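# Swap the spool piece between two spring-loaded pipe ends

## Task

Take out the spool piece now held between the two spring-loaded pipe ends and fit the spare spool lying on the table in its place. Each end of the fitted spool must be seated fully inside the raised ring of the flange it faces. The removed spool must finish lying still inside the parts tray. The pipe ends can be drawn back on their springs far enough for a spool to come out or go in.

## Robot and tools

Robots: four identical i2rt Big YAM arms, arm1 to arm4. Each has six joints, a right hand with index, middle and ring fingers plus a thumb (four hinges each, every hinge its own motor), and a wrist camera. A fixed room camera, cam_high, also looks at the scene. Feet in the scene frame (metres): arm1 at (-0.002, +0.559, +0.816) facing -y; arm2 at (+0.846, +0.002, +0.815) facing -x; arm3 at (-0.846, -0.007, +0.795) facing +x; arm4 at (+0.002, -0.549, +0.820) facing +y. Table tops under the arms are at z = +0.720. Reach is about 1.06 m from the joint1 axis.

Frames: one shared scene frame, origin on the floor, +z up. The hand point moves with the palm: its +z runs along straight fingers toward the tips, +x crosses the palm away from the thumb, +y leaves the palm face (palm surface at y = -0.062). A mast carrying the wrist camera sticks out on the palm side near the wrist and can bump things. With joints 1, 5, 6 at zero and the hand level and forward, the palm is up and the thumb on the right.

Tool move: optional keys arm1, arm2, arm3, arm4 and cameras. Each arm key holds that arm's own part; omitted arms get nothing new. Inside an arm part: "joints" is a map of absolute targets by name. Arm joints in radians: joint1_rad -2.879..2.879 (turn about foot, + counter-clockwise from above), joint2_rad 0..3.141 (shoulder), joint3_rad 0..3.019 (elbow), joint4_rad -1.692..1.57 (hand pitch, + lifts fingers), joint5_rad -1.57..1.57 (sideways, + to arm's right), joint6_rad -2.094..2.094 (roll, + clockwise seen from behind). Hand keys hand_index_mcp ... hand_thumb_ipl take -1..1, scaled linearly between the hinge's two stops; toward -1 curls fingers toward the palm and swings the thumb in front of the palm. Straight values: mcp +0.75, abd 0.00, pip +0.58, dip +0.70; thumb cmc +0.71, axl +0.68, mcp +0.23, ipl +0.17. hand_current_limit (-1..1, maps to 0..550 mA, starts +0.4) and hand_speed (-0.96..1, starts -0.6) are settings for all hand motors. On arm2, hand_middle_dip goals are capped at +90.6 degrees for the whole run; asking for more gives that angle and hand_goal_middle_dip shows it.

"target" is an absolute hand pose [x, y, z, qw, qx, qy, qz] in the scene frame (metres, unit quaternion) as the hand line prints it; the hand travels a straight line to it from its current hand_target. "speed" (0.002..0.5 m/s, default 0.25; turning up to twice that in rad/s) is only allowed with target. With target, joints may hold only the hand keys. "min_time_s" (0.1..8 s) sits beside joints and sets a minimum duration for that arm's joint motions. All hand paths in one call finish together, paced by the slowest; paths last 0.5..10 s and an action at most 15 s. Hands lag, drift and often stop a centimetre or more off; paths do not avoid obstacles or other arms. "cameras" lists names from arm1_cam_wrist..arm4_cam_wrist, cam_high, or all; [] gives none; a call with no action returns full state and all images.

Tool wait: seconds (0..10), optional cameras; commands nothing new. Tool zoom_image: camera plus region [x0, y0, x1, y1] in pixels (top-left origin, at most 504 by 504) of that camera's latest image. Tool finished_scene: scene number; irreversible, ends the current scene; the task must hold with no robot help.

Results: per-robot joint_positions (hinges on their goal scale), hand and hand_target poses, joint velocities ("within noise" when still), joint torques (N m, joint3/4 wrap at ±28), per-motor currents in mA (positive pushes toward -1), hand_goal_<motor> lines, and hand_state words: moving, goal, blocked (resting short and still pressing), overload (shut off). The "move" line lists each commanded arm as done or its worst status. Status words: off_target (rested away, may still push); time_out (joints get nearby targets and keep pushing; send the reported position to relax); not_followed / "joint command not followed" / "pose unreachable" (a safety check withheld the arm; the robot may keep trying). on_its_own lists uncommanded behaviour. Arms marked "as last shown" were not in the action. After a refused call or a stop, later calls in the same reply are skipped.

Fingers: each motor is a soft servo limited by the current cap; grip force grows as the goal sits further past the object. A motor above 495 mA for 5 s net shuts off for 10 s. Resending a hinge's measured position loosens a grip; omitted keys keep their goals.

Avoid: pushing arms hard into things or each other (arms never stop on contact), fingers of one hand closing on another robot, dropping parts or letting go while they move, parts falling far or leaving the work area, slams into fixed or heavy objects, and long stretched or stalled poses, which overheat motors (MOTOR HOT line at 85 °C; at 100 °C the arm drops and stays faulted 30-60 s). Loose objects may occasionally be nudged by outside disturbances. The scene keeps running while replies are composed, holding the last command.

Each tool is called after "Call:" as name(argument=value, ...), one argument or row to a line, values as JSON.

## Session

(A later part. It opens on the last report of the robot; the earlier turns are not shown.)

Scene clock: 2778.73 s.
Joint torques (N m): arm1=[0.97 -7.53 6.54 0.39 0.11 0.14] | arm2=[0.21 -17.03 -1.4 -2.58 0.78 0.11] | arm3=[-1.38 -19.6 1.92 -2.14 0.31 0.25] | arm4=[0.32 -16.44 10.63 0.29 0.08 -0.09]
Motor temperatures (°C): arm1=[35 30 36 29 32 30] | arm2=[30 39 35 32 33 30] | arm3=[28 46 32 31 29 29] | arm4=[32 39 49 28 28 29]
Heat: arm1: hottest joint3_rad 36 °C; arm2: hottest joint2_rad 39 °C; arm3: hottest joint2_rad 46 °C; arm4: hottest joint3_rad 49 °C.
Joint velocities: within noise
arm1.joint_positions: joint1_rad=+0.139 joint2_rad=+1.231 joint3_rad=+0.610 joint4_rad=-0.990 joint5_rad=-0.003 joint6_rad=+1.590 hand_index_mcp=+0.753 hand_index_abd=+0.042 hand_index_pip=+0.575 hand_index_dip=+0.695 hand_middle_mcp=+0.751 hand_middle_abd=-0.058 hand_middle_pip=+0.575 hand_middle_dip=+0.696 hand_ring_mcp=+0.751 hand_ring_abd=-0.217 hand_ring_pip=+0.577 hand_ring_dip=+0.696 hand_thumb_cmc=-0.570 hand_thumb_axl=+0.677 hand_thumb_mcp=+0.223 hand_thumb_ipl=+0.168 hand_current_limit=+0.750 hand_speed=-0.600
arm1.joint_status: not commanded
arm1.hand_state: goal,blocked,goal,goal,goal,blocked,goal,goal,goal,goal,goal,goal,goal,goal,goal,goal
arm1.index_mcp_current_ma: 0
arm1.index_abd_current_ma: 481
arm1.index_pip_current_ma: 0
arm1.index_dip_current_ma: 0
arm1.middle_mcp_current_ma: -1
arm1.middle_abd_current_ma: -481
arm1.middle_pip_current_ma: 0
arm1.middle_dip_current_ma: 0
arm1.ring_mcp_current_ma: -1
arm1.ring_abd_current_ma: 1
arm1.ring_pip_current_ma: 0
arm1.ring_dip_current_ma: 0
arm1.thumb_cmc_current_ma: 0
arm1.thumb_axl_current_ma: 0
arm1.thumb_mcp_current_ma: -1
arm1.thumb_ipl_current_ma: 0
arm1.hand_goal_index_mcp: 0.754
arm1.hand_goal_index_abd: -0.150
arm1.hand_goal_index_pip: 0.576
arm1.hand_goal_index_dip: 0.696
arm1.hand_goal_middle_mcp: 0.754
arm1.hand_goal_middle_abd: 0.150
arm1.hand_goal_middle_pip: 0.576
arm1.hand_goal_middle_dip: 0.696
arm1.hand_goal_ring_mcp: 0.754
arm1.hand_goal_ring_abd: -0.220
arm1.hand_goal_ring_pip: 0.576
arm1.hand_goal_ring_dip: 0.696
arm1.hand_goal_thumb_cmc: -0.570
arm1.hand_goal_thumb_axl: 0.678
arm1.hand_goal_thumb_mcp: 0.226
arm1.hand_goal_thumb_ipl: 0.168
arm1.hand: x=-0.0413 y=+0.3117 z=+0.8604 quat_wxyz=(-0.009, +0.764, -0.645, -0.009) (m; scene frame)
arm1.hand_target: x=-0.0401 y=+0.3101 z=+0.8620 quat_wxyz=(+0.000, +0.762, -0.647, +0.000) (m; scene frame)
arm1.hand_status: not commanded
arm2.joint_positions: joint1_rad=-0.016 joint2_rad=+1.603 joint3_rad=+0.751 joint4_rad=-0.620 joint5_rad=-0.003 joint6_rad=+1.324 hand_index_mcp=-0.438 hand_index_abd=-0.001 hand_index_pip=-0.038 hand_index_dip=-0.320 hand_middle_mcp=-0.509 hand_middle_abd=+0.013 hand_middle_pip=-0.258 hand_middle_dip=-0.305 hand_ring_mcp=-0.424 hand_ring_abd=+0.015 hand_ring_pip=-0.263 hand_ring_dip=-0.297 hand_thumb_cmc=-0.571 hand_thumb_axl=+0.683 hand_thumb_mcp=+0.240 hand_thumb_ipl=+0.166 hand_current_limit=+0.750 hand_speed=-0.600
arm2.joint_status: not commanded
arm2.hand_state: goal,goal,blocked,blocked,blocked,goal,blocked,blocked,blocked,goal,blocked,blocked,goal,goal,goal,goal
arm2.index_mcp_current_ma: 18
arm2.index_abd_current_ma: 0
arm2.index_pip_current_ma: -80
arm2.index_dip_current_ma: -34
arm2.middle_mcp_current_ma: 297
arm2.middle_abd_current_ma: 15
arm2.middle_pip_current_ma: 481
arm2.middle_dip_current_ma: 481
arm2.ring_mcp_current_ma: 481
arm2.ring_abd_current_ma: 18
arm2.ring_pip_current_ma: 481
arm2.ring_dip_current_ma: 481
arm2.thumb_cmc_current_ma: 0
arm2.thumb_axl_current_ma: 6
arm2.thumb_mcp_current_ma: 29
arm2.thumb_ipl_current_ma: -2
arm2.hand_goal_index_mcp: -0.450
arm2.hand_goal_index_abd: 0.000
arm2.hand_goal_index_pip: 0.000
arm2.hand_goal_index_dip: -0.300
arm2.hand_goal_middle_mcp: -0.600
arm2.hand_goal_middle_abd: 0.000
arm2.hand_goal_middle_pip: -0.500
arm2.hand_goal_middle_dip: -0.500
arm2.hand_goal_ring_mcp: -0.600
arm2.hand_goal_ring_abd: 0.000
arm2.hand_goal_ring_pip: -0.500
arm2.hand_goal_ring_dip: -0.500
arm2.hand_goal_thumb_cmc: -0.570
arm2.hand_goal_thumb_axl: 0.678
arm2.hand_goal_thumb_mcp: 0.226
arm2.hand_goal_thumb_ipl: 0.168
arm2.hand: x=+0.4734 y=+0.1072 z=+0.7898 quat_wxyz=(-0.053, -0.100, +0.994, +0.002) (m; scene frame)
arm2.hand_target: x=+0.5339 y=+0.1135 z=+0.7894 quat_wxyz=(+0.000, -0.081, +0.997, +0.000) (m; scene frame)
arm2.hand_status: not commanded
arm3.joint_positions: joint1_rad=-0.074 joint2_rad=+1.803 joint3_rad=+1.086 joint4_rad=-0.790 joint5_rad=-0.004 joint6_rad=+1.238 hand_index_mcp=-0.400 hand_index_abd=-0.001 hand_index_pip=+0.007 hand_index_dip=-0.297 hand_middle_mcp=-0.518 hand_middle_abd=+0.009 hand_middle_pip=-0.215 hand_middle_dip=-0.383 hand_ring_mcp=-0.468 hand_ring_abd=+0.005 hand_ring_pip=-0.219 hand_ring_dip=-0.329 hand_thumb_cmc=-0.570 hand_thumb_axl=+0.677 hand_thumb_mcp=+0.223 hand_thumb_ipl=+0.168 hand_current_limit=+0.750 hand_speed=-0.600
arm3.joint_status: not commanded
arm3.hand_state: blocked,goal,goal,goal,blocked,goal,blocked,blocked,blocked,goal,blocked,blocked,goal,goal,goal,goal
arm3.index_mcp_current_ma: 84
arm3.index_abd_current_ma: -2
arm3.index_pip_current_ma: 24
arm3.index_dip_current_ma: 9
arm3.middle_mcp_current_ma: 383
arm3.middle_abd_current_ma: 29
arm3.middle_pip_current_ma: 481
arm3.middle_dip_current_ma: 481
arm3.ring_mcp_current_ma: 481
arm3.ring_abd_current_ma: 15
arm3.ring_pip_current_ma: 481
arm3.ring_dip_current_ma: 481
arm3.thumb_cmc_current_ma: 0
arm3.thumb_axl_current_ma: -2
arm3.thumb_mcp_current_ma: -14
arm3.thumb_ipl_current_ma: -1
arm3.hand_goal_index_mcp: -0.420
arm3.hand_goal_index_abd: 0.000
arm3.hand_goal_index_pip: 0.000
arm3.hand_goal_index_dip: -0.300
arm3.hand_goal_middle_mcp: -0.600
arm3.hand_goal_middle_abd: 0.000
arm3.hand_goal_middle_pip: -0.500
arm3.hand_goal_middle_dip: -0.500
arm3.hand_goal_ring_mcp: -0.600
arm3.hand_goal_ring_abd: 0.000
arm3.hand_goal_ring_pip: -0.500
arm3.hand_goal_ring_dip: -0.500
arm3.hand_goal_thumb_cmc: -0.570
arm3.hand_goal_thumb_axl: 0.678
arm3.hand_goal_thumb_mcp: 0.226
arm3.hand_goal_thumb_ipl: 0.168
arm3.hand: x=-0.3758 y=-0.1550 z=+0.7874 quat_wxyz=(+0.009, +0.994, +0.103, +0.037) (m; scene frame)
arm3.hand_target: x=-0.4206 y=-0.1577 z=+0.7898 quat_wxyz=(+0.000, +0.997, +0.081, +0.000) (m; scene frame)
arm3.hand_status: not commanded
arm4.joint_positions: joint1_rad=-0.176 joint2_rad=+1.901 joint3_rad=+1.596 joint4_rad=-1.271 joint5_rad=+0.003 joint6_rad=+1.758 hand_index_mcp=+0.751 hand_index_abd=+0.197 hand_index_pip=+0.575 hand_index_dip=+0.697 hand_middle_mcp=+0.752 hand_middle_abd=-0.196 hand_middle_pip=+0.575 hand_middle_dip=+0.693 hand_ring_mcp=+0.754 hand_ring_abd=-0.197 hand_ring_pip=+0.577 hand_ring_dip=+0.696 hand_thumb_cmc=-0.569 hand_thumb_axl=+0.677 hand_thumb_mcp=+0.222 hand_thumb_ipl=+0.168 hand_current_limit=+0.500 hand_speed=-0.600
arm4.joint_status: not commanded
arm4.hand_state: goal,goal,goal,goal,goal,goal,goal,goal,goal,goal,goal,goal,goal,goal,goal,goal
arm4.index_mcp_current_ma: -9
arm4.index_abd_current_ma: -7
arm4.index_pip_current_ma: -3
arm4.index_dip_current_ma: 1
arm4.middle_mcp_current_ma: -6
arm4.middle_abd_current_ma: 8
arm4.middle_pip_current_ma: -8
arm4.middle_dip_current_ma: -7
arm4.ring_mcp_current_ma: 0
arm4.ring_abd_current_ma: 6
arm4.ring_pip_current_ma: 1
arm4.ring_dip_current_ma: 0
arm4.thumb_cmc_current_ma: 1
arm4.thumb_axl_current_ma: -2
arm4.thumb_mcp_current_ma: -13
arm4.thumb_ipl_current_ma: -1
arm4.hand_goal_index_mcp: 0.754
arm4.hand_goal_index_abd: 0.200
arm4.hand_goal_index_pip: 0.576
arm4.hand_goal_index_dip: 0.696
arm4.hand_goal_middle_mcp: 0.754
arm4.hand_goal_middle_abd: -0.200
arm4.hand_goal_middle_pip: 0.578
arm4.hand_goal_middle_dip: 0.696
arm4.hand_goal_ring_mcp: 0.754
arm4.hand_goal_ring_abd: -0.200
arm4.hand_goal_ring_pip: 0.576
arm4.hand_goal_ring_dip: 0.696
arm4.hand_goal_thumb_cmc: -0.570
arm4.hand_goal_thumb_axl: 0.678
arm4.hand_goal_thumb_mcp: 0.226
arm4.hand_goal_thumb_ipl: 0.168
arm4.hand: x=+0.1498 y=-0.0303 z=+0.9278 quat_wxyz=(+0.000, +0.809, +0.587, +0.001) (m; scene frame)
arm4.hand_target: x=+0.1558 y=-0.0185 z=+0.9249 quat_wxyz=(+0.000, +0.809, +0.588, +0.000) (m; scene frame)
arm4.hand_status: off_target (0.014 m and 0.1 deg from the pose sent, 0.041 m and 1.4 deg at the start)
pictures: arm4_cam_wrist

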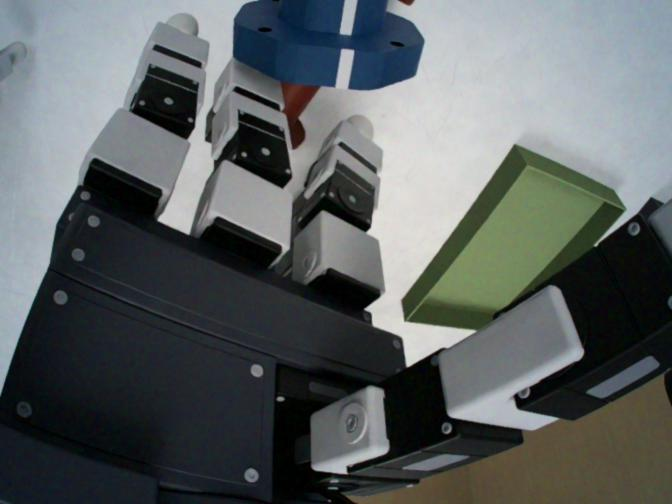

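Call:
move(
  arm4={"target":[0.154,-0.026,0.852,0,0.8090,0.5878,0],"speed":0.2},
  cameras=[],
)

Call:
move(
  arm4={"target":[0.141,-0.060,0.865,0,0.7547,0.6561,0],"speed":0.1},
  cameras=[],
)

Call:
move(
  arm4={"target":[0.160,-0.130,0.866,0,0.7373,0.6756,0],"speed":0.1},
  cameras=["arm4_cam_wrist","cam_high"],
)

Call:
zoom_image(
  camera="cam_high",
  region=[300, 180, 480, 360],
)

Scene clock: 2809.47 s.
Joint torques (N m): arm1=[0.85 -7.36 6.5 0.4 0.11 0.13] | arm2=[-0.09 -16.73 -1.36 -2.56 0.76 0.11] | arm3=[-1.38 -19.66 1.92 -2.17 0.31 0.24] | arm4=[0.5 -17.85 7.09 1.07 0.07 -0.08]
Motor temperatures (°C): arm1=[35 30 36 29 32 30] | arm2=[30 39 35 32 33 30] | arm3=[28 46 32 31 29 29] | arm4=[32 42 50 28 28 29]
Heat: arm1: hottest joint3_rad 36 °C; arm2: hottest joint2_rad 39 °C; arm3: hottest joint2_rad 46 °C; arm4: hottest joint3_rad 50 °C.
move: arm4 off_target
Joint velocities: within noise
arm1, arm2, arm3: as last shown
arm4.joint_positions: joint1_rad=-0.176 joint2_rad=+1.962 joint3_rad=+1.514 joint4_rad=-1.115 joint5_rad=+0.003 joint6_rad=+1.758 hand_index_mcp=+0.751 hand_index_abd=+0.197 hand_index_pip=+0.575 hand_index_dip=+0.697 hand_middle_mcp=+0.752 hand_middle_abd=-0.196 hand_middle_pip=+0.575 hand_middle_dip=+0.693 hand_ring_mcp=+0.754 hand_ring_abd=-0.197 hand_ring_pip=+0.577 hand_ring_dip=+0.696 hand_thumb_cmc=-0.569 hand_thumb_axl=+0.677 hand_thumb_mcp=+0.222 hand_thumb_ipl=+0.168 hand_current_limit=+0.500 hand_speed=-0.600
arm4.joint_status: not commanded
arm4.hand_state: goal,goal,goal,goal,goal,goal,goal,goal,goal,goal,goal,goal,goal,goal,goal,goal
arm4.index_mcp_current_ma: -9
arm4.index_abd_current_ma: -7
arm4.index_pip_current_ma: -3
arm4.index_dip_current_ma: 1
arm4.middle_mcp_current_ma: -6
arm4.middle_abd_current_ma: 8
arm4.middle_pip_current_ma: -8
arm4.middle_dip_current_ma: -7
arm4.ring_mcp_current_ma: 0
arm4.ring_abd_current_ma: 6
arm4.ring_pip_current_ma: 1
arm4.ring_dip_current_ma: 0
arm4.thumb_cmc_current_ma: 1
arm4.thumb_axl_current_ma: -2
arm4.thumb_mcp_current_ma: -13
arm4.thumb_ipl_current_ma: -1
arm4.hand_goal_index_mcp: 0.754
arm4.hand_goal_index_abd: 0.200
arm4.hand_goal_index_pip: 0.576
arm4.hand_goal_index_dip: 0.696
arm4.hand_goal_middle_mcp: 0.754
arm4.hand_goal_middle_abd: -0.200
arm4.hand_goal_middle_pip: 0.578
arm4.hand_goal_middle_dip: 0.696
arm4.hand_goal_ring_mcp: 0.754
arm4.hand_goal_ring_abd: -0.200
arm4.hand_goal_ring_pip: 0.576
arm4.hand_goal_ring_dip: 0.696
arm4.hand_goal_thumb_cmc: -0.570
arm4.hand_goal_thumb_axl: 0.678
arm4.hand_goal_thumb_mcp: 0.226
arm4.hand_goal_thumb_ipl: 0.168
arm4.hand: x=+0.1502 y=-0.0270 z=+0.8643 quat_wxyz=(-0.004, +0.809, +0.587, +0.005) (m; scene frame)
arm4.hand_target: x=+0.1538 y=-0.0262 z=+0.8522 quat_wxyz=(+0.000, +0.809, +0.588, +0.000) (m; scene frame)
arm4.hand_status: off_target (0.013 m and 0.8 deg from the pose sent, 0.076 m and 0.1 deg at the start)
pictures: none
No camera images: "cameras" was empty.

Scene clock: 2811.13 s.
Joint torques (N m): arm1=[0.85 -7.24 6.46 0.49 0.11 0.14] | arm2=[0.15 -16.85 -1.47 -2.62 0.75 0.12] | arm3=[-1.38 -19.66 1.89 -2.14 0.31 0.25] | arm4=[1.67 -19.14 6.05 1.03 0.07 -0.09]
Motor temperatures (°C): arm1=[35 30 36 29 32 30] | arm2=[30 39 35 32 33 30] | arm3=[28 46 32 31 29 29] | arm4=[32 42 50 28 28 29]
Heat: arm1: hottest joint3_rad 36 °C; arm2: hottest joint2_rad 39 °C; arm3: hottest joint2_rad 46 °C; arm4: hottest joint3_rad 50 °C.
move: arm4 done
Joint velocities: within noise
arm1, arm2, arm3: as last shown
arm4.joint_positions: joint1_rad=-0.165 joint2_rad=+1.874 joint3_rad=+1.359 joint4_rad=-1.081 joint5_rad=+0.003 joint6_rad=+1.611 hand_index_mcp=+0.751 hand_index_abd=+0.200 hand_index_pip=+0.575 hand_index_dip=+0.697 hand_middle_mcp=+0.753 hand_middle_abd=-0.202 hand_middle_pip=+0.576 hand_middle_dip=+0.693 hand_ring_mcp=+0.754 hand_ring_abd=-0.202 hand_ring_pip=+0.577 hand_ring_dip=+0.696 hand_thumb_cmc=-0.569 hand_thumb_axl=+0.677 hand_thumb_mcp=+0.222 hand_thumb_ipl=+0.168 hand_current_limit=+0.500 hand_speed=-0.600
arm4.joint_status: not commanded
arm4.hand_state: goal,goal,goal,goal,goal,goal,goal,goal,goal,goal,goal,goal,goal,goal,goal,goal
arm4.index_mcp_current_ma: -9
arm4.index_abd_current_ma: 0
arm4.index_pip_current_ma: -3
arm4.index_dip_current_ma: 1
arm4.middle_mcp_current_ma: -3
arm4.middle_abd_current_ma: -4
arm4.middle_pip_current_ma: -4
arm4.middle_dip_current_ma: -6
arm4.ring_mcp_current_ma: 0
arm4.ring_abd_current_ma: -4
arm4.ring_pip_current_ma: 1
arm4.ring_dip_current_ma: 0
arm4.thumb_cmc_current_ma: 1
arm4.thumb_axl_current_ma: -2
arm4.thumb_mcp_current_ma: -13
arm4.thumb_ipl_current_ma: -1
arm4.hand_goal_index_mcp: 0.754
arm4.hand_goal_index_abd: 0.200
arm4.hand_goal_index_pip: 0.576
arm4.hand_goal_index_dip: 0.696
arm4.hand_goal_middle_mcp: 0.754
arm4.hand_goal_middle_abd: -0.200
arm4.hand_goal_middle_pip: 0.578
arm4.hand_goal_middle_dip: 0.696
arm4.hand_goal_ring_mcp: 0.754
arm4.hand_goal_ring_abd: -0.200
arm4.hand_goal_ring_pip: 0.576
arm4.hand_goal_ring_dip: 0.696
arm4.hand_goal_thumb_cmc: -0.570
arm4.hand_goal_thumb_axl: 0.678
arm4.hand_goal_thumb_mcp: 0.226
arm4.hand_goal_thumb_ipl: 0.168
arm4.hand: x=+0.1448 y=-0.0627 z=+0.8594 quat_wxyz=(+0.007, +0.761, +0.649, -0.006) (m; scene frame)
arm4.hand_target: x=+0.1410 y=-0.0600 z=+0.8650 quat_wxyz=(+0.000, +0.755, +0.656, +0.000) (m; scene frame)
arm4.hand_status: done (0.007 m and 1.5 deg from the pose sent, 0.034 m and 10.1 deg at the start)
pictures: none
No camera images: "cameras" was empty.

Scene clock: 2812.63 s.
Joint torques (N m): arm1=[0.79 -7.3 6.5 0.38 0.09 0.13] | arm2=[0.21 -16.97 -1.4 -2.65 0.77 0.11] | arm3=[-1.26 -19.72 1.89 -2.13 0.31 0.24] | arm4=[0.44 -15.91 5.96 1.06 0.1 -0.12]
Motor temperatures (°C): arm1=[35 30 36 29 32 30] | arm2=[30 39 35 32 33 30] | arm3=[28 46 32 31 29 29] | arm4=[32 42 50 28 28 29]
Heat: arm1: hottest joint3_rad 36 °C; arm2: hottest joint2_rad 39 °C; arm3: hottest joint2_rad 46 °C; arm4: hottest joint3_rad 50 °C.
move: arm4 done
Joint velocities: within noise
arm1, arm2, arm3: as last shown
arm4.joint_positions: joint1_rad=-0.206 joint2_rad=+1.710 joint3_rad=+1.128 joint4_rad=-1.014 joint5_rad=+0.003 joint6_rad=+1.504 hand_index_mcp=+0.752 hand_index_abd=+0.202 hand_index_pip=+0.575 hand_index_dip=+0.697 hand_middle_mcp=+0.754 hand_middle_abd=-0.202 hand_middle_pip=+0.577 hand_middle_dip=+0.694 hand_ring_mcp=+0.754 hand_ring_abd=-0.202 hand_ring_pip=+0.577 hand_ring_dip=+0.696 hand_thumb_cmc=-0.569 hand_thumb_axl=+0.677 hand_thumb_mcp=+0.222 hand_thumb_ipl=+0.168 hand_current_limit=+0.500 hand_speed=-0.600
arm4.joint_status: not commanded
arm4.hand_state: goal,goal,goal,goal,goal,goal,goal,goal,goal,goal,goal,goal,goal,goal,goal,goal
arm4.index_mcp_current_ma: -5
arm4.index_abd_current_ma: 4
arm4.index_pip_current_ma: -2
arm4.index_dip_current_ma: 1
arm4.middle_mcp_current_ma: 0
arm4.middle_abd_current_ma: -4
arm4.middle_pip_current_ma: -1
arm4.middle_dip_current_ma: -3
arm4.ring_mcp_current_ma: 0
arm4.ring_abd_current_ma: -3
arm4.ring_pip_current_ma: 1
arm4.ring_dip_current_ma: 0
arm4.thumb_cmc_current_ma: 1
arm4.thumb_axl_current_ma: -2
arm4.thumb_mcp_current_ma: -13
arm4.thumb_ipl_current_ma: -1
arm4.hand_goal_index_mcp: 0.754
arm4.hand_goal_index_abd: 0.200
arm4.hand_goal_index_pip: 0.576
arm4.hand_goal_index_dip: 0.696
arm4.hand_goal_middle_mcp: 0.754
arm4.hand_goal_middle_abd: -0.200
arm4.hand_goal_middle_pip: 0.578
arm4.hand_goal_middle_dip: 0.696
arm4.hand_goal_ring_mcp: 0.754
arm4.hand_goal_ring_abd: -0.200
arm4.hand_goal_ring_pip: 0.576
arm4.hand_goal_ring_dip: 0.696
arm4.hand_goal_thumb_cmc: -0.570
arm4.hand_goal_thumb_axl: 0.678
arm4.hand_goal_thumb_mcp: 0.226
arm4.hand_goal_thumb_ipl: 0.168
arm4.hand: x=+0.1569 y=-0.1306 z=+0.8617 quat_wxyz=(+0.007, +0.738, +0.674, -0.007) (m; scene frame)
arm4.hand_target: x=+0.1600 y=-0.1300 z=+0.8660 quat_wxyz=(+0.000, +0.737, +0.675, +0.000) (m; scene frame)
arm4.hand_status: done (0.005 m and 1.1 deg from the pose sent, 0.069 m and 4.2 deg at the start)
pictures: arm4_cam_wrist, cam_high

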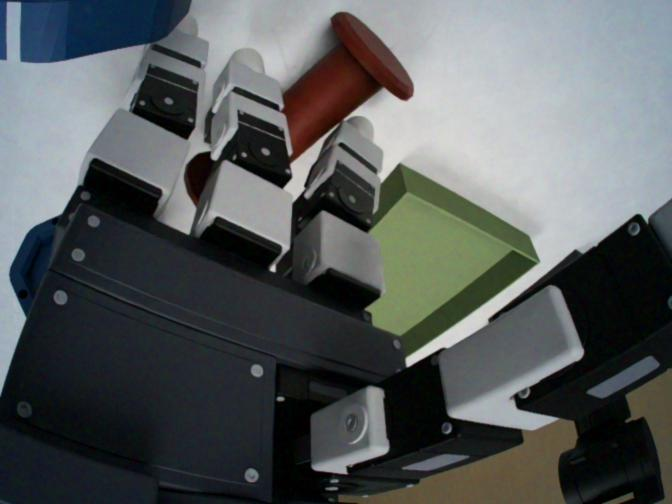

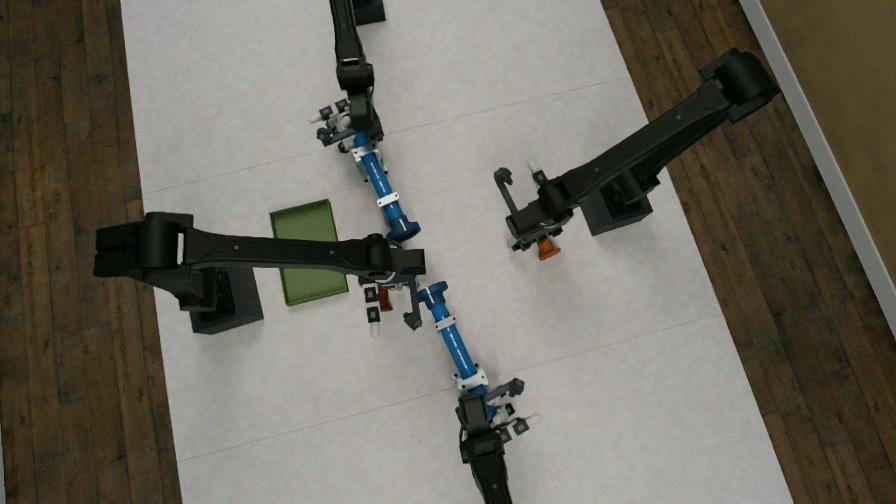

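Scaled by 2.800 from the camera's 896x504 image, which has a finer 1280x720 frame.

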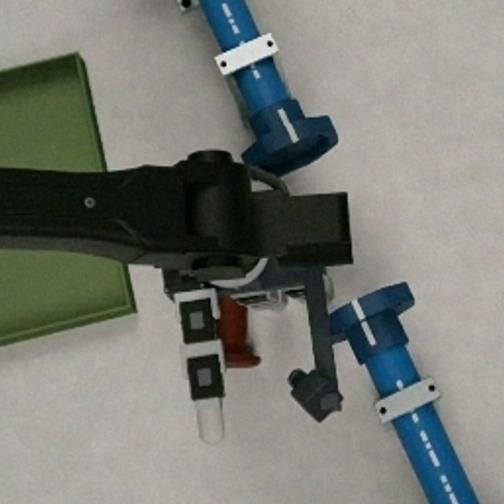

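Call:
move(
  arm4={"target":[0.150,-0.130,0.945,0,0.7373,0.6756,0],"speed":0.25},
  cameras=[],
)

Call:
move(
  arm4={"target":[0.121,-0.155,0.95,0,0.8192,0.5736,0],"speed":0.25,"joints":{"hand_index_abd":0.08,"hand_ring_abd":-0.08,"hand_middle_abd":0,"hand_middle_mcp":-0.07,"hand_middle_pip":-0.74,"hand_middle_dip":-0.6,"hand_current_limit":0.6}},
  cameras=["arm4_cam_wrist"],
)

Call:
move(
  cameras=["arm4_cam_wrist"],
)

Scene clock: 2842.53 s.
Joint torques (N m): arm1=[0.79 -7.24 6.46 0.44 0.11 0.13] | arm2=[0.15 -16.91 -1.47 -2.62 0.78 0.11] | arm3=[-1.32 -19.6 1.89 -2.14 0.31 0.25] | arm4=[1.67 -13.45 9.76 0.29 0.07 0.11]
Motor temperatures (°C): arm1=[35 30 36 29 32 30] | arm2=[30 39 35 32 33 30] | arm3=[28 46 32 31 29 29] | arm4=[32 42 48 28 28 29]
Heat: arm1: hottest joint3_rad 36 °C; arm2: hottest joint2_rad 39 °C; arm3: hottest joint2_rad 46 °C; arm4: hottest joint3_rad 48 °C.
move: arm4 off_target
Joint velocities: within noise
arm1, arm2, arm3: as last shown
arm4.joint_positions: joint1_rad=-0.199 joint2_rad=+1.594 joint3_rad=+1.192 joint4_rad=-1.200 joint5_rad=+0.003 joint6_rad=+1.505 hand_index_mcp=+0.752 hand_index_abd=+0.202 hand_index_pip=+0.575 hand_index_dip=+0.697 hand_middle_mcp=+0.754 hand_middle_abd=-0.202 hand_middle_pip=+0.577 hand_middle_dip=+0.694 hand_ring_mcp=+0.754 hand_ring_abd=-0.202 hand_ring_pip=+0.577 hand_ring_dip=+0.696 hand_thumb_cmc=-0.569 hand_thumb_axl=+0.677 hand_thumb_mcp=+0.222 hand_thumb_ipl=+0.168 hand_current_limit=+0.500 hand_speed=-0.600
arm4.joint_status: not commanded
arm4.hand_state: goal,goal,goal,goal,goal,goal,goal,goal,goal,goal,goal,goal,goal,goal,goal,goal
arm4.index_mcp_current_ma: -5
arm4.index_abd_current_ma: 3
arm4.index_pip_current_ma: -2
arm4.index_dip_current_ma: 1
arm4.middle_mcp_current_ma: 0
arm4.middle_abd_current_ma: -4
arm4.middle_pip_current_ma: -1
arm4.middle_dip_current_ma: -3
arm4.ring_mcp_current_ma: 0
arm4.ring_abd_current_ma: -3
arm4.ring_pip_current_ma: 1
arm4.ring_dip_current_ma: 0
arm4.thumb_cmc_current_ma: 1
arm4.thumb_axl_current_ma: -2
arm4.thumb_mcp_current_ma: -13
arm4.thumb_ipl_current_ma: -1
arm4.hand_goal_index_mcp: 0.754
arm4.hand_goal_index_abd: 0.200
arm4.hand_goal_index_pip: 0.576
arm4.hand_goal_index_dip: 0.696
arm4.hand_goal_middle_mcp: 0.754
arm4.hand_goal_middle_abd: -0.200
arm4.hand_goal_middle_pip: 0.578
arm4.hand_goal_middle_dip: 0.696
arm4.hand_goal_ring_mcp: 0.754
arm4.hand_goal_ring_abd: -0.200
arm4.hand_goal_ring_pip: 0.576
arm4.hand_goal_ring_dip: 0.696
arm4.hand_goal_thumb_cmc: -0.570
arm4.hand_goal_thumb_axl: 0.678
arm4.hand_goal_thumb_mcp: 0.226
arm4.hand_goal_thumb_ipl: 0.168
arm4.hand: x=+0.1524 y=-0.1424 z=+0.9333 quat_wxyz=(+0.009, +0.737, +0.676, -0.009) (m; scene frame)
arm4.hand_target: x=+0.1499 y=-0.1303 z=+0.9450 quat_wxyz=(+0.000, +0.737, +0.676, +0.000) (m; scene frame)
arm4.hand_status: off_target (0.017 m and 1.5 deg from the pose sent, 0.084 m and 1.1 deg at the start)
pictures: none
No camera images: "cameras" was empty.

Scene clock: 2844.07 s.
Joint torques (N m): arm1=[0.97 -7 6.49 0.43 0.12 0.14] | arm2=[-0.03 -16.67 -1.43 -2.58 0.77 0.13] | arm3=[-1.32 -19.72 1.89 -2.14 0.31 0.24] | arm4=[1.73 -14.86 8.83 0.27 0.24 0.13]
Motor temperatures (°C): arm1=[35 30 36 29 32 30] | arm2=[30 39 35 32 33 30] | arm3=[28 46 32 31 29 29] | arm4=[32 41 48 28 28 29]
Heat: arm1: hottest joint3_rad 36 °C; arm2: hottest joint2_rad 39 °C; arm3: hottest joint2_rad 46 °C; arm4: hottest joint3_rad 48 °C.
move: arm4 off_target
Joint velocities: within noise
arm1, arm2, arm3: as last shown
arm4.joint_positions: joint1_rad=-0.160 joint2_rad=+1.589 joint3_rad=+1.192 joint4_rad=-1.210 joint5_rad=+0.000 joint6_rad=+1.805 hand_index_mcp=+0.752 hand_index_abd=+0.082 hand_index_pip=+0.575 hand_index_dip=+0.697 hand_middle_mcp=-0.053 hand_middle_abd=-0.004 hand_middle_pip=-0.735 hand_middle_dip=-0.597 hand_ring_mcp=+0.754 hand_ring_abd=-0.083 hand_ring_pip=+0.577 hand_ring_dip=+0.696 hand_thumb_cmc=-0.569 hand_thumb_axl=+0.677 hand_thumb_mcp=+0.222 hand_thumb_ipl=+0.168 hand_current_limit=+0.600 hand_speed=-0.600
arm4.joint_status: all done
arm4.hand_state: goal,goal,goal,goal,goal,goal,goal,goal,goal,goal,goal,goal,goal,goal,goal,goal
arm4.index_mcp_current_ma: -5
arm4.index_abd_current_ma: 5
arm4.index_pip_current_ma: -2
arm4.index_dip_current_ma: 1
arm4.middle_mcp_current_ma: 58
arm4.middle_abd_current_ma: -7
arm4.middle_pip_current_ma: 12
arm4.middle_dip_current_ma: 6
arm4.ring_mcp_current_ma: 0
arm4.ring_abd_current_ma: -5
arm4.ring_pip_current_ma: 1
arm4.ring_dip_current_ma: 0
arm4.thumb_cmc_current_ma: 1
arm4.thumb_axl_current_ma: -2
arm4.thumb_mcp_current_ma: -13
arm4.thumb_ipl_current_ma: -1
arm4.hand_goal_index_mcp: 0.754
arm4.hand_goal_index_abd: 0.080
arm4.hand_goal_index_pip: 0.576
arm4.hand_goal_index_dip: 0.696
arm4.hand_goal_middle_mcp: -0.070
arm4.hand_goal_middle_abd: 0.000
arm4.hand_goal_middle_pip: -0.740
arm4.hand_goal_middle_dip: -0.600
arm4.hand_goal_ring_mcp: 0.754
arm4.hand_goal_ring_abd: -0.080
arm4.hand_goal_ring_pip: 0.576
arm4.hand_goal_ring_dip: 0.696
arm4.hand_goal_thumb_cmc: -0.570
arm4.hand_goal_thumb_axl: 0.678
arm4.hand_goal_thumb_mcp: 0.226
arm4.hand_goal_thumb_ipl: 0.168
arm4.hand: x=+0.1239 y=-0.1628 z=+0.9361 quat_wxyz=(+0.011, +0.818, +0.574, -0.011) (m; scene frame)
arm4.hand_target: x=+0.1211 y=-0.1552 z=+0.9500 quat_wxyz=(+0.000, +0.819, +0.574, +0.000) (m; scene frame)
arm4.hand_status: off_target (0.016 m and 1.8 deg from the pose sent, 0.038 m and 15.2 deg at the start)
pictures: arm4_cam_wrist

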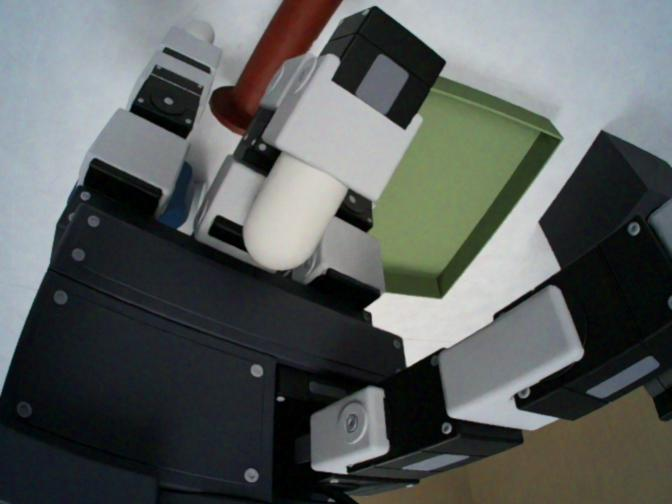

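Scene clock: 2844.07 s.
Joint torques (N m): arm1=[0.97 -7 6.49 0.43 0.12 0.14] | arm2=[-0.03 -16.67 -1.43 -2.58 0.77 0.13] | arm3=[-1.32 -19.72 1.89 -2.14 0.31 0.24] | arm4=[1.73 -14.86 8.83 0.27 0.24 0.13]
Motor temperatures (°C): arm1=[35 30 36 29 32 30] | arm2=[30 39 35 32 33 30] | arm3=[28 46 32 31 29 29] | arm4=[32 41 48 28 28 29]
Heat: arm1: hottest joint3_rad 36 °C; arm2: hottest joint2_rad 39 °C; arm3: hottest joint2_rad 46 °C; arm4: hottest joint3_rad 48 °C.
Joint velocities: within noise
arm1.joint_positions: joint1_rad=+0.139 joint2_rad=+1.231 joint3_rad=+0.610 joint4_rad=-0.990 joint5_rad=-0.003 joint6_rad=+1.590 hand_index_mcp=+0.753 hand_index_abd=+0.042 hand_index_pip=+0.575 hand_index_dip=+0.695 hand_middle_mcp=+0.751 hand_middle_abd=-0.058 hand_middle_pip=+0.575 hand_middle_dip=+0.696 hand_ring_mcp=+0.751 hand_ring_abd=-0.217 hand_ring_pip=+0.577 hand_ring_dip=+0.696 hand_thumb_cmc=-0.570 hand_thumb_axl=+0.677 hand_thumb_mcp=+0.223 hand_thumb_ipl=+0.168 hand_current_limit=+0.750 hand_speed=-0.600
arm1.joint_status: not commanded
arm1.hand_state: goal,blocked,goal,goal,goal,blocked,goal,goal,goal,goal,goal,goal,goal,goal,goal,goal
arm1.index_mcp_current_ma: 0
arm1.index_abd_current_ma: 481
arm1.index_pip_current_ma: 0
arm1.index_dip_current_ma: 0
arm1.middle_mcp_current_ma: -1
arm1.middle_abd_current_ma: -481
arm1.middle_pip_current_ma: 0
arm1.middle_dip_current_ma: 0
arm1.ring_mcp_current_ma: -1
arm1.ring_abd_current_ma: 1
arm1.ring_pip_current_ma: 0
arm1.ring_dip_current_ma: 0
arm1.thumb_cmc_current_ma: 0
arm1.thumb_axl_current_ma: 0
arm1.thumb_mcp_current_ma: -1
arm1.thumb_ipl_current_ma: 0
arm1.hand_goal_index_mcp: 0.754
arm1.hand_goal_index_abd: -0.150
arm1.hand_goal_index_pip: 0.576
arm1.hand_goal_index_dip: 0.696
arm1.hand_goal_middle_mcp: 0.754
arm1.hand_goal_middle_abd: 0.150
arm1.hand_goal_middle_pip: 0.576
arm1.hand_goal_middle_dip: 0.696
arm1.hand_goal_ring_mcp: 0.754
arm1.hand_goal_ring_abd: -0.220
arm1.hand_goal_ring_pip: 0.576
arm1.hand_goal_ring_dip: 0.696
arm1.hand_goal_thumb_cmc: -0.570
arm1.hand_goal_thumb_axl: 0.678
arm1.hand_goal_thumb_mcp: 0.226
arm1.hand_goal_thumb_ipl: 0.168
arm1.hand: x=-0.0413 y=+0.3117 z=+0.8604 quat_wxyz=(-0.009, +0.764, -0.645, -0.009) (m; scene frame)
arm1.hand_target: x=-0.0401 y=+0.3101 z=+0.8620 quat_wxyz=(+0.000, +0.762, -0.647, +0.000) (m; scene frame)
arm1.hand_status: not commanded
arm2.joint_positions: joint1_rad=-0.016 joint2_rad=+1.603 joint3_rad=+0.751 joint4_rad=-0.620 joint5_rad=-0.003 joint6_rad=+1.324 hand_index_mcp=-0.438 hand_index_abd=-0.001 hand_index_pip=-0.038 hand_index_dip=-0.320 hand_middle_mcp=-0.509 hand_middle_abd=+0.013 hand_middle_pip=-0.258 hand_middle_dip=-0.305 hand_ring_mcp=-0.424 hand_ring_abd=+0.015 hand_ring_pip=-0.263 hand_ring_dip=-0.297 hand_thumb_cmc=-0.571 hand_thumb_axl=+0.683 hand_thumb_mcp=+0.240 hand_thumb_ipl=+0.166 hand_current_limit=+0.750 hand_speed=-0.600
arm2.joint_status: not commanded
arm2.hand_state: goal,goal,blocked,blocked,blocked,goal,blocked,blocked,blocked,goal,blocked,blocked,goal,goal,goal,goal
arm2.index_mcp_current_ma: 18
arm2.index_abd_current_ma: 0
arm2.index_pip_current_ma: -80
arm2.index_dip_current_ma: -34
arm2.middle_mcp_current_ma: 297
arm2.middle_abd_current_ma: 15
arm2.middle_pip_current_ma: 481
arm2.middle_dip_current_ma: 481
arm2.ring_mcp_current_ma: 481
arm2.ring_abd_current_ma: 18
arm2.ring_pip_current_ma: 481
arm2.ring_dip_current_ma: 481
arm2.thumb_cmc_current_ma: 0
arm2.thumb_axl_current_ma: 6
arm2.thumb_mcp_current_ma: 29
arm2.thumb_ipl_current_ma: -2
arm2.hand_goal_index_mcp: -0.450
arm2.hand_goal_index_abd: 0.000
arm2.hand_goal_index_pip: 0.000
arm2.hand_goal_index_dip: -0.300
arm2.hand_goal_middle_mcp: -0.600
arm2.hand_goal_middle_abd: 0.000
arm2.hand_goal_middle_pip: -0.500
arm2.hand_goal_middle_dip: -0.500
arm2.hand_goal_ring_mcp: -0.600
arm2.hand_goal_ring_abd: 0.000
arm2.hand_goal_ring_pip: -0.500
arm2.hand_goal_ring_dip: -0.500
arm2.hand_goal_thumb_cmc: -0.570
arm2.hand_goal_thumb_axl: 0.678
arm2.hand_goal_thumb_mcp: 0.226
arm2.hand_goal_thumb_ipl: 0.168
arm2.hand: x=+0.4734 y=+0.1072 z=+0.7898 quat_wxyz=(-0.053, -0.100, +0.994, +0.002) (m; scene frame)
arm2.hand_target: x=+0.5339 y=+0.1135 z=+0.7894 quat_wxyz=(+0.000, -0.081, +0.997, +0.000) (m; scene frame)
arm2.hand_status: not commanded
arm3.joint_positions: joint1_rad=-0.074 joint2_rad=+1.803 joint3_rad=+1.086 joint4_rad=-0.790 joint5_rad=-0.004 joint6_rad=+1.238 hand_index_mcp=-0.400 hand_index_abd=-0.001 hand_index_pip=+0.007 hand_index_dip=-0.297 hand_middle_mcp=-0.518 hand_middle_abd=+0.009 hand_middle_pip=-0.215 hand_middle_dip=-0.383 hand_ring_mcp=-0.468 hand_ring_abd=+0.005 hand_ring_pip=-0.219 hand_ring_dip=-0.329 hand_thumb_cmc=-0.570 hand_thumb_axl=+0.677 hand_thumb_mcp=+0.223 hand_thumb_ipl=+0.168 hand_current_limit=+0.750 hand_speed=-0.600
arm3.joint_status: not commanded
arm3.hand_state: blocked,goal,goal,goal,blocked,goal,blocked,blocked,blocked,goal,blocked,blocked,goal,goal,goal,goal
arm3.index_mcp_current_ma: 84
arm3.index_abd_current_ma: -2
arm3.index_pip_current_ma: 24
arm3.index_dip_current_ma: 9
arm3.middle_mcp_current_ma: 383
arm3.middle_abd_current_ma: 29
arm3.middle_pip_current_ma: 481
arm3.middle_dip_current_ma: 481
arm3.ring_mcp_current_ma: 481
arm3.ring_abd_current_ma: 15
arm3.ring_pip_current_ma: 481
arm3.ring_dip_current_ma: 481
arm3.thumb_cmc_current_ma: 0
arm3.thumb_axl_current_ma: -2
arm3.thumb_mcp_current_ma: -14
arm3.thumb_ipl_current_ma: -1
arm3.hand_goal_index_mcp: -0.420
arm3.hand_goal_index_abd: 0.000
arm3.hand_goal_index_pip: 0.000
arm3.hand_goal_index_dip: -0.300
arm3.hand_goal_middle_mcp: -0.600
arm3.hand_goal_middle_abd: 0.000
arm3.hand_goal_middle_pip: -0.500
arm3.hand_goal_middle_dip: -0.500
arm3.hand_goal_ring_mcp: -0.600
arm3.hand_goal_ring_abd: 0.000
arm3.hand_goal_ring_pip: -0.500
arm3.hand_goal_ring_dip: -0.500
arm3.hand_goal_thumb_cmc: -0.570
arm3.hand_goal_thumb_axl: 0.678
arm3.hand_goal_thumb_mcp: 0.226
arm3.hand_goal_thumb_ipl: 0.168
arm3.hand: x=-0.3758 y=-0.1550 z=+0.7874 quat_wxyz=(+0.009, +0.994, +0.103, +0.037) (m; scene frame)
arm3.hand_target: x=-0.4206 y=-0.1577 z=+0.7898 quat_wxyz=(+0.000, +0.997, +0.081, +0.000) (m; scene frame)
arm3.hand_status: not commanded
arm4.joint_positions: joint1_rad=-0.160 joint2_rad=+1.589 joint3_rad=+1.192 joint4_rad=-1.210 joint5_rad=+0.000 joint6_rad=+1.805 hand_index_mcp=+0.752 hand_index_abd=+0.082 hand_index_pip=+0.575 hand_index_dip=+0.697 hand_middle_mcp=-0.053 hand_middle_abd=-0.004 hand_middle_pip=-0.735 hand_middle_dip=-0.597 hand_ring_mcp=+0.754 hand_ring_abd=-0.083 hand_ring_pip=+0.577 hand_ring_dip=+0.696 hand_thumb_cmc=-0.569 hand_thumb_axl=+0.677 hand_thumb_mcp=+0.222 hand_thumb_ipl=+0.168 hand_current_limit=+0.600 hand_speed=-0.600
arm4.joint_status: all done
arm4.hand_state: goal,goal,goal,goal,goal,goal,goal,goal,goal,goal,goal,goal,goal,goal,goal,goal
arm4.index_mcp_current_ma: -5
arm4.index_abd_current_ma: 5
arm4.index_pip_current_ma: -2
arm4.index_dip_current_ma: 1
arm4.middle_mcp_current_ma: 58
arm4.middle_abd_current_ma: -7
arm4.middle_pip_current_ma: 12
arm4.middle_dip_current_ma: 6
arm4.ring_mcp_current_ma: 0
arm4.ring_abd_current_ma: -5
arm4.ring_pip_current_ma: 1
arm4.ring_dip_current_ma: 0
arm4.thumb_cmc_current_ma: 1
arm4.thumb_axl_current_ma: -2
arm4.thumb_mcp_current_ma: -13
arm4.thumb_ipl_current_ma: -1
arm4.hand_goal_index_mcp: 0.754
arm4.hand_goal_index_abd: 0.080
arm4.hand_goal_index_pip: 0.576
arm4.hand_goal_index_dip: 0.696
arm4.hand_goal_middle_mcp: -0.070
arm4.hand_goal_middle_abd: 0.000
arm4.hand_goal_middle_pip: -0.740
arm4.hand_goal_middle_dip: -0.600
arm4.hand_goal_ring_mcp: 0.754
arm4.hand_goal_ring_abd: -0.080
arm4.hand_goal_ring_pip: 0.576
arm4.hand_goal_ring_dip: 0.696
arm4.hand_goal_thumb_cmc: -0.570
arm4.hand_goal_thumb_axl: 0.678
arm4.hand_goal_thumb_mcp: 0.226
arm4.hand_goal_thumb_ipl: 0.168
arm4.hand: x=+0.1239 y=-0.1628 z=+0.9361 quat_wxyz=(+0.011, +0.818, +0.574, -0.011) (m; scene frame)
arm4.hand_target: x=+0.1211 y=-0.1552 z=+0.9500 quat_wxyz=(+0.000, +0.819, +0.574, +0.000) (m; scene frame)
arm4.hand_status: off_target (0.016 m and 1.8 deg from the pose sent, 0.038 m and 15.2 deg at the start)
pictures: arm4_cam_wrist

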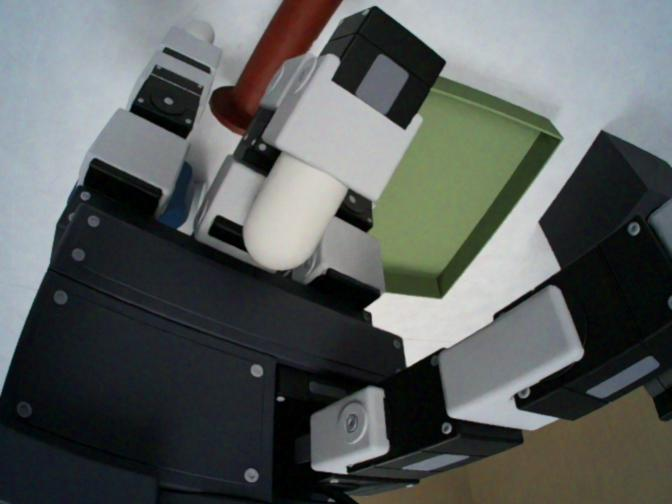

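Call:
move(
  arm4={"target":[0.118,-0.160,0.89,0,0.8192,0.5736,0],"speed":0.2},
  cameras=["arm4_cam_wrist"],
)

Scene clock: 2861.93 s.
Joint torques (N m): arm1=[0.67 -7.24 6.5 0.43 0.1 0.14] | arm2=[0.15 -16.67 -1.4 -2.63 0.74 0.11] | arm3=[-1.26 -19.66 1.89 -2.14 0.31 0.24] | arm4=[1.79 -11.4 6.42 1.1 0.25 0.11]
Motor temperatures (°C): arm1=[35 30 36 29 32 30] | arm2=[30 39 35 32 33 30] | arm3=[28 46 32 31 29 29] | arm4=[32 40 49 28 28 29]
Heat: arm1: hottest joint3_rad 36 °C; arm2: hottest joint2_rad 39 °C; arm3: hottest joint2_rad 46 °C; arm4: hottest joint3_rad 49 °C.
move: arm4 off_target
Joint velocities: within noise
arm1, arm2, arm3: as last shown
arm4.joint_positions: joint1_rad=-0.155 joint2_rad=+1.601 joint3_rad=+1.114 joint4_rad=-1.068 joint5_rad=+0.000 joint6_rad=+1.811 hand_index_mcp=+0.752 hand_index_abd=+0.082 hand_index_pip=+0.575 hand_index_dip=+0.697 hand_middle_mcp=-0.053 hand_middle_abd=-0.003 hand_middle_pip=-0.735 hand_middle_dip=-0.597 hand_ring_mcp=+0.754 hand_ring_abd=-0.082 hand_ring_pip=+0.577 hand_ring_dip=+0.696 hand_thumb_cmc=-0.569 hand_thumb_axl=+0.677 hand_thumb_mcp=+0.222 hand_thumb_ipl=+0.168 hand_current_limit=+0.600 hand_speed=-0.600
arm4.joint_status: not commanded
arm4.hand_state: goal,goal,goal,goal,goal,goal,goal,goal,goal,goal,goal,goal,goal,goal,goal,goal
arm4.index_mcp_current_ma: -5
arm4.index_abd_current_ma: 5
arm4.index_pip_current_ma: -2
arm4.index_dip_current_ma: 1
arm4.middle_mcp_current_ma: 55
arm4.middle_abd_current_ma: -7
arm4.middle_pip_current_ma: 12
arm4.middle_dip_current_ma: 6
arm4.ring_mcp_current_ma: 0
arm4.ring_abd_current_ma: -4
arm4.ring_pip_current_ma: 1
arm4.ring_dip_current_ma: 0
arm4.thumb_cmc_current_ma: 1
arm4.thumb_axl_current_ma: -2
arm4.thumb_mcp_current_ma: -13
arm4.thumb_ipl_current_ma: -1
arm4.hand_goal_index_mcp: 0.754
arm4.hand_goal_index_abd: 0.080
arm4.hand_goal_index_pip: 0.576
arm4.hand_goal_index_dip: 0.696
arm4.hand_goal_middle_mcp: -0.070
arm4.hand_goal_middle_abd: 0.000
arm4.hand_goal_middle_pip: -0.740
arm4.hand_goal_middle_dip: -0.600
arm4.hand_goal_ring_mcp: 0.754
arm4.hand_goal_ring_abd: -0.080
arm4.hand_goal_ring_pip: 0.576
arm4.hand_goal_ring_dip: 0.696
arm4.hand_goal_thumb_cmc: -0.570
arm4.hand_goal_thumb_axl: 0.678
arm4.hand_goal_thumb_mcp: 0.226
arm4.hand_goal_thumb_ipl: 0.168
arm4.hand: x=+0.1219 y=-0.1597 z=+0.9019 quat_wxyz=(-0.009, +0.819, +0.574, +0.007) (m; scene frame)
arm4.hand_target: x=+0.1179 y=-0.1603 z=+0.8903 quat_wxyz=(+0.000, +0.819, +0.574, +0.000) (m; scene frame)
arm4.hand_status: off_target (0.013 m and 1.2 deg from the pose sent, 0.046 m and 1.8 deg at the start)
pictures: arm4_cam_wrist

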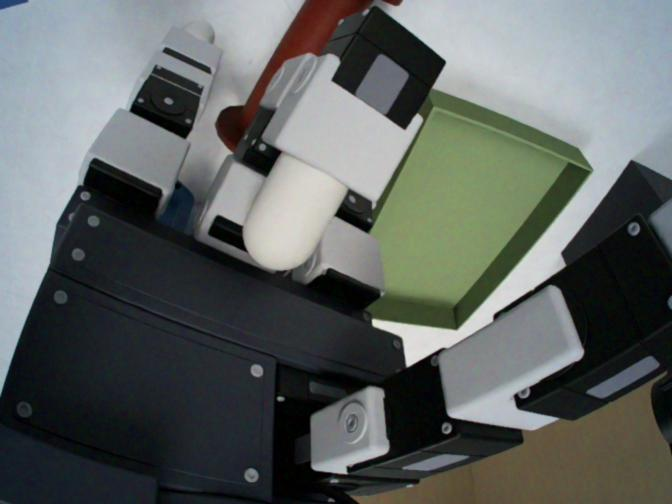

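Call:
move(
  arm4={"target":[0.108,-0.168,0.870,0,0.8192,0.5736,0],"speed":0.15},
  cameras=[],
)

Call:
move(
  arm4={"target":[0.109,-0.168,0.844,0,0.8192,0.5736,0],"speed":0.1},
  cameras=["arm4_cam_wrist"],
)

Scene clock: 2874.30 s.
Joint torques (N m): arm1=[1.26 -7.3 6.52 0.47 0.11 0.13] | arm2=[-0.21 -16.79 -1.39 -2.62 0.78 0.11] | arm3=[-1.38 -19.66 1.92 -2.17 0.32 0.24] | arm4=[1.73 -11.11 6.12 1.11 0.25 0.1]
Motor temperatures (°C): arm1=[35 30 36 29 32 30] | arm2=[30 39 35 32 33 30] | arm3=[28 46 32 31 29 29] | arm4=[32 41 48 28 28 29]
Heat: arm1: hottest joint3_rad 36 °C; arm2: hottest joint2_rad 39 °C; arm3: hottest joint2_rad 46 °C; arm4: hottest joint3_rad 48 °C.
move: arm4 off_target
Joint velocities: within noise
arm1, arm2, arm3: as last shown
arm4.joint_positions: joint1_rad=-0.133 joint2_rad=+1.608 joint3_rad=+1.063 joint4_rad=-1.009 joint5_rad=+0.000 joint6_rad=+1.832 hand_index_mcp=+0.752 hand_index_abd=+0.082 hand_index_pip=+0.575 hand_index_dip=+0.697 hand_middle_mcp=-0.053 hand_middle_abd=-0.003 hand_middle_pip=-0.735 hand_middle_dip=-0.597 hand_ring_mcp=+0.754 hand_ring_abd=-0.082 hand_ring_pip=+0.577 hand_ring_dip=+0.696 hand_thumb_cmc=-0.569 hand_thumb_axl=+0.677 hand_thumb_mcp=+0.222 hand_thumb_ipl=+0.168 hand_current_limit=+0.600 hand_speed=-0.600
arm4.joint_status: not commanded
arm4.hand_state: goal,goal,goal,goal,goal,goal,goal,goal,goal,goal,goal,goal,goal,goal,goal,goal
arm4.index_mcp_current_ma: -5
arm4.index_abd_current_ma: 5
arm4.index_pip_current_ma: -2
arm4.index_dip_current_ma: 1
arm4.middle_mcp_current_ma: 55
arm4.middle_abd_current_ma: -7
arm4.middle_pip_current_ma: 12
arm4.middle_dip_current_ma: 6
arm4.ring_mcp_current_ma: 0
arm4.ring_abd_current_ma: -4
arm4.ring_pip_current_ma: 1
arm4.ring_dip_current_ma: 0
arm4.thumb_cmc_current_ma: 1
arm4.thumb_axl_current_ma: -2
arm4.thumb_mcp_current_ma: -13
arm4.thumb_ipl_current_ma: -1
arm4.hand_goal_index_mcp: 0.754
arm4.hand_goal_index_abd: 0.080
arm4.hand_goal_index_pip: 0.576
arm4.hand_goal_index_dip: 0.696
arm4.hand_goal_middle_mcp: -0.070
arm4.hand_goal_middle_abd: 0.000
arm4.hand_goal_middle_pip: -0.740
arm4.hand_goal_middle_dip: -0.600
arm4.hand_goal_ring_mcp: 0.754
arm4.hand_goal_ring_abd: -0.080
arm4.hand_goal_ring_pip: 0.576
arm4.hand_goal_ring_dip: 0.696
arm4.hand_goal_thumb_cmc: -0.570
arm4.hand_goal_thumb_axl: 0.678
arm4.hand_goal_thumb_mcp: 0.226
arm4.hand_goal_thumb_ipl: 0.168
arm4.hand: x=+0.1117 y=-0.1663 z=+0.8822 quat_wxyz=(-0.009, +0.819, +0.574, +0.007) (m; scene frame)
arm4.hand_target: x=+0.1081 y=-0.1683 z=+0.8703 quat_wxyz=(+0.000, +0.819, +0.574, +0.000) (m; scene frame)
arm4.hand_status: off_target (0.013 m and 1.3 deg from the pose sent, 0.036 m and 1.2 deg at the start)
pictures: none
No camera images: "cameras" was empty.

Scene clock: 2875.40 s.
Joint torques (N m): arm1=[0.91 -7.3 6.53 0.47 0.11 0.14] | arm2=[0.09 -17.03 -1.4 -2.52 0.76 0.11] | arm3=[-1.38 -19.66 1.92 -2.17 0.31 0.25] | arm4=[1.55 -11.63 5.85 1.1 0.25 0.09]
Motor temperatures (°C): arm1=[35 30 36 29 32 30] | arm2=[30 39 35 32 33 30] | arm3=[28 46 32 31 29 29] | arm4=[32 40 48 28 28 29]
Heat: arm1: hottest joint3_rad 36 °C; arm2: hottest joint2_rad 39 °C; arm3: hottest joint2_rad 46 °C; arm4: hottest joint3_rad 48 °C.
move: arm4 off_target
Joint velocities: within noise
arm1, arm2, arm3: as last shown
arm4.joint_positions: joint1_rad=-0.133 joint2_rad=+1.650 joint3_rad=+1.033 joint4_rad=-0.939 joint5_rad=+0.000 joint6_rad=+1.832 hand_index_mcp=+0.752 hand_index_abd=+0.082 hand_index_pip=+0.575 hand_index_dip=+0.697 hand_middle_mcp=-0.053 hand_middle_abd=-0.003 hand_middle_pip=-0.735 hand_middle_dip=-0.597 hand_ring_mcp=+0.754 hand_ring_abd=-0.082 hand_ring_pip=+0.577 hand_ring_dip=+0.696 hand_thumb_cmc=-0.569 hand_thumb_axl=+0.677 hand_thumb_mcp=+0.222 hand_thumb_ipl=+0.168 hand_current_limit=+0.600 hand_speed=-0.600
arm4.joint_status: not commanded
arm4.hand_state: goal,goal,goal,goal,goal,goal,goal,goal,goal,goal,goal,goal,goal,goal,goal,goal
arm4.index_mcp_current_ma: -5
arm4.index_abd_current_ma: 5
arm4.index_pip_current_ma: -2
arm4.index_dip_current_ma: 1
arm4.middle_mcp_current_ma: 55
arm4.middle_abd_current_ma: -7
arm4.middle_pip_current_ma: 12
arm4.middle_dip_current_ma: 6
arm4.ring_mcp_current_ma: 0
arm4.ring_abd_current_ma: -4
arm4.ring_pip_current_ma: 1
arm4.ring_dip_current_ma: 0
arm4.thumb_cmc_current_ma: 1
arm4.thumb_axl_current_ma: -2
arm4.thumb_mcp_current_ma: -13
arm4.thumb_ipl_current_ma: -1
arm4.hand_goal_index_mcp: 0.754
arm4.hand_goal_index_abd: 0.080
arm4.hand_goal_index_pip: 0.576
arm4.hand_goal_index_dip: 0.696
arm4.hand_goal_middle_mcp: -0.070
arm4.hand_goal_middle_abd: 0.000
arm4.hand_goal_middle_pip: -0.740
arm4.hand_goal_middle_dip: -0.600
arm4.hand_goal_ring_mcp: 0.754
arm4.hand_goal_ring_abd: -0.080
arm4.hand_goal_ring_pip: 0.576
arm4.hand_goal_ring_dip: 0.696
arm4.hand_goal_thumb_cmc: -0.570
arm4.hand_goal_thumb_axl: 0.678
arm4.hand_goal_thumb_mcp: 0.226
arm4.hand_goal_thumb_ipl: 0.168
arm4.hand: x=+0.1117 y=-0.1663 z=+0.8551 quat_wxyz=(-0.008, +0.819, +0.574, +0.006) (m; scene frame)
arm4.hand_target: x=+0.1090 y=-0.1684 z=+0.8442 quat_wxyz=(+0.000, +0.819, +0.574, +0.000) (m; scene frame)
arm4.hand_status: off_target (0.012 m and 1.2 deg from the pose sent, 0.038 m and 1.3 deg at the start)
pictures: arm4_cam_wrist

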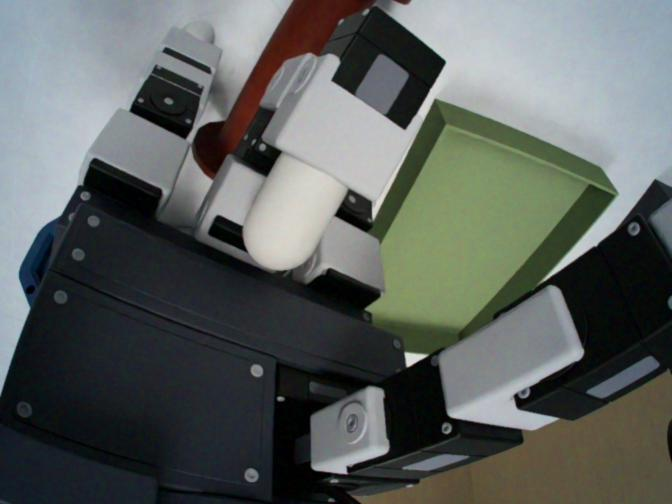

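Call:
move(
  arm4={"joints":{"hand_index_abd":-0.45,"hand_ring_abd":0.45,"hand_current_limit":0.78}},
  cameras=["arm4_cam_wrist"],
)

Scene clock: 2884.00 s.
Joint torques (N m): arm1=[0.97 -7.41 6.5 0.42 0.1 0.14] | arm2=[-0.09 -17.26 -1.39 -2.63 0.76 0.11] | arm3=[-1.32 -19.72 1.91 -2.15 0.32 0.25] | arm4=[1.49 -11.46 5.96 1.06 0.25 0.09]
Motor temperatures (°C): arm1=[35 30 36 29 32 30] | arm2=[30 39 35 32 33 30] | arm3=[28 46 32 31 29 29] | arm4=[32 40 47 28 28 29]
Heat: arm1: hottest joint3_rad 36 °C; arm2: hottest joint2_rad 39 °C; arm3: hottest joint2_rad 46 °C; arm4: hottest joint3_rad 47 °C.
move: arm4 off_target
Joint velocities: within noise
arm1, arm2, arm3: as last shown
arm4.joint_positions: joint1_rad=-0.133 joint2_rad=+1.650 joint3_rad=+1.033 joint4_rad=-0.938 joint5_rad=+0.000 joint6_rad=+1.832 hand_index_mcp=+0.753 hand_index_abd=-0.202 hand_index_pip=+0.575 hand_index_dip=+0.697 hand_middle_mcp=-0.053 hand_middle_abd=-0.003 hand_middle_pip=-0.735 hand_middle_dip=-0.597 hand_ring_mcp=+0.754 hand_ring_abd=+0.211 hand_ring_pip=+0.577 hand_ring_dip=+0.696 hand_thumb_cmc=-0.569 hand_thumb_axl=+0.677 hand_thumb_mcp=+0.222 hand_thumb_ipl=+0.168 hand_current_limit=+0.780 hand_speed=-0.600
arm4.joint_status: hand_index_abd off_target (ended at -0.202, target -0.450); hand_ring_abd off_target (ended at +0.211, target +0.450); the others done
arm4.hand_state: goal,blocked,goal,goal,goal,goal,goal,goal,goal,blocked,goal,goal,goal,goal,goal,goal
arm4.index_mcp_current_ma: -2
arm4.index_abd_current_ma: 490
arm4.index_pip_current_ma: -1
arm4.index_dip_current_ma: 1
arm4.middle_mcp_current_ma: 55
arm4.middle_abd_current_ma: -7
arm4.middle_pip_current_ma: 12
arm4.middle_dip_current_ma: 6
arm4.ring_mcp_current_ma: 0
arm4.ring_abd_current_ma: -489
arm4.ring_pip_current_ma: 1
arm4.ring_dip_current_ma: 0
arm4.thumb_cmc_current_ma: 1
arm4.thumb_axl_current_ma: -2
arm4.thumb_mcp_current_ma: -13
arm4.thumb_ipl_current_ma: -1
arm4.hand_goal_index_mcp: 0.754
arm4.hand_goal_index_abd: -0.450
arm4.hand_goal_index_pip: 0.576
arm4.hand_goal_index_dip: 0.696
arm4.hand_goal_middle_mcp: -0.070
arm4.hand_goal_middle_abd: 0.000
arm4.hand_goal_middle_pip: -0.740
arm4.hand_goal_middle_dip: -0.600
arm4.hand_goal_ring_mcp: 0.754
arm4.hand_goal_ring_abd: 0.450
arm4.hand_goal_ring_pip: 0.576
arm4.hand_goal_ring_dip: 0.696
arm4.hand_goal_thumb_cmc: -0.570
arm4.hand_goal_thumb_axl: 0.678
arm4.hand_goal_thumb_mcp: 0.226
arm4.hand_goal_thumb_ipl: 0.168
arm4.hand: x=+0.1117 y=-0.1664 z=+0.8550 quat_wxyz=(-0.008, +0.819, +0.574, +0.006) (m; scene frame)
arm4.hand_target: x=+0.1090 y=-0.1684 z=+0.8442 quat_wxyz=(+0.000, +0.819, +0.574, +0.000) (m; scene frame)
arm4.hand_status: not commanded
pictures: arm4_cam_wrist

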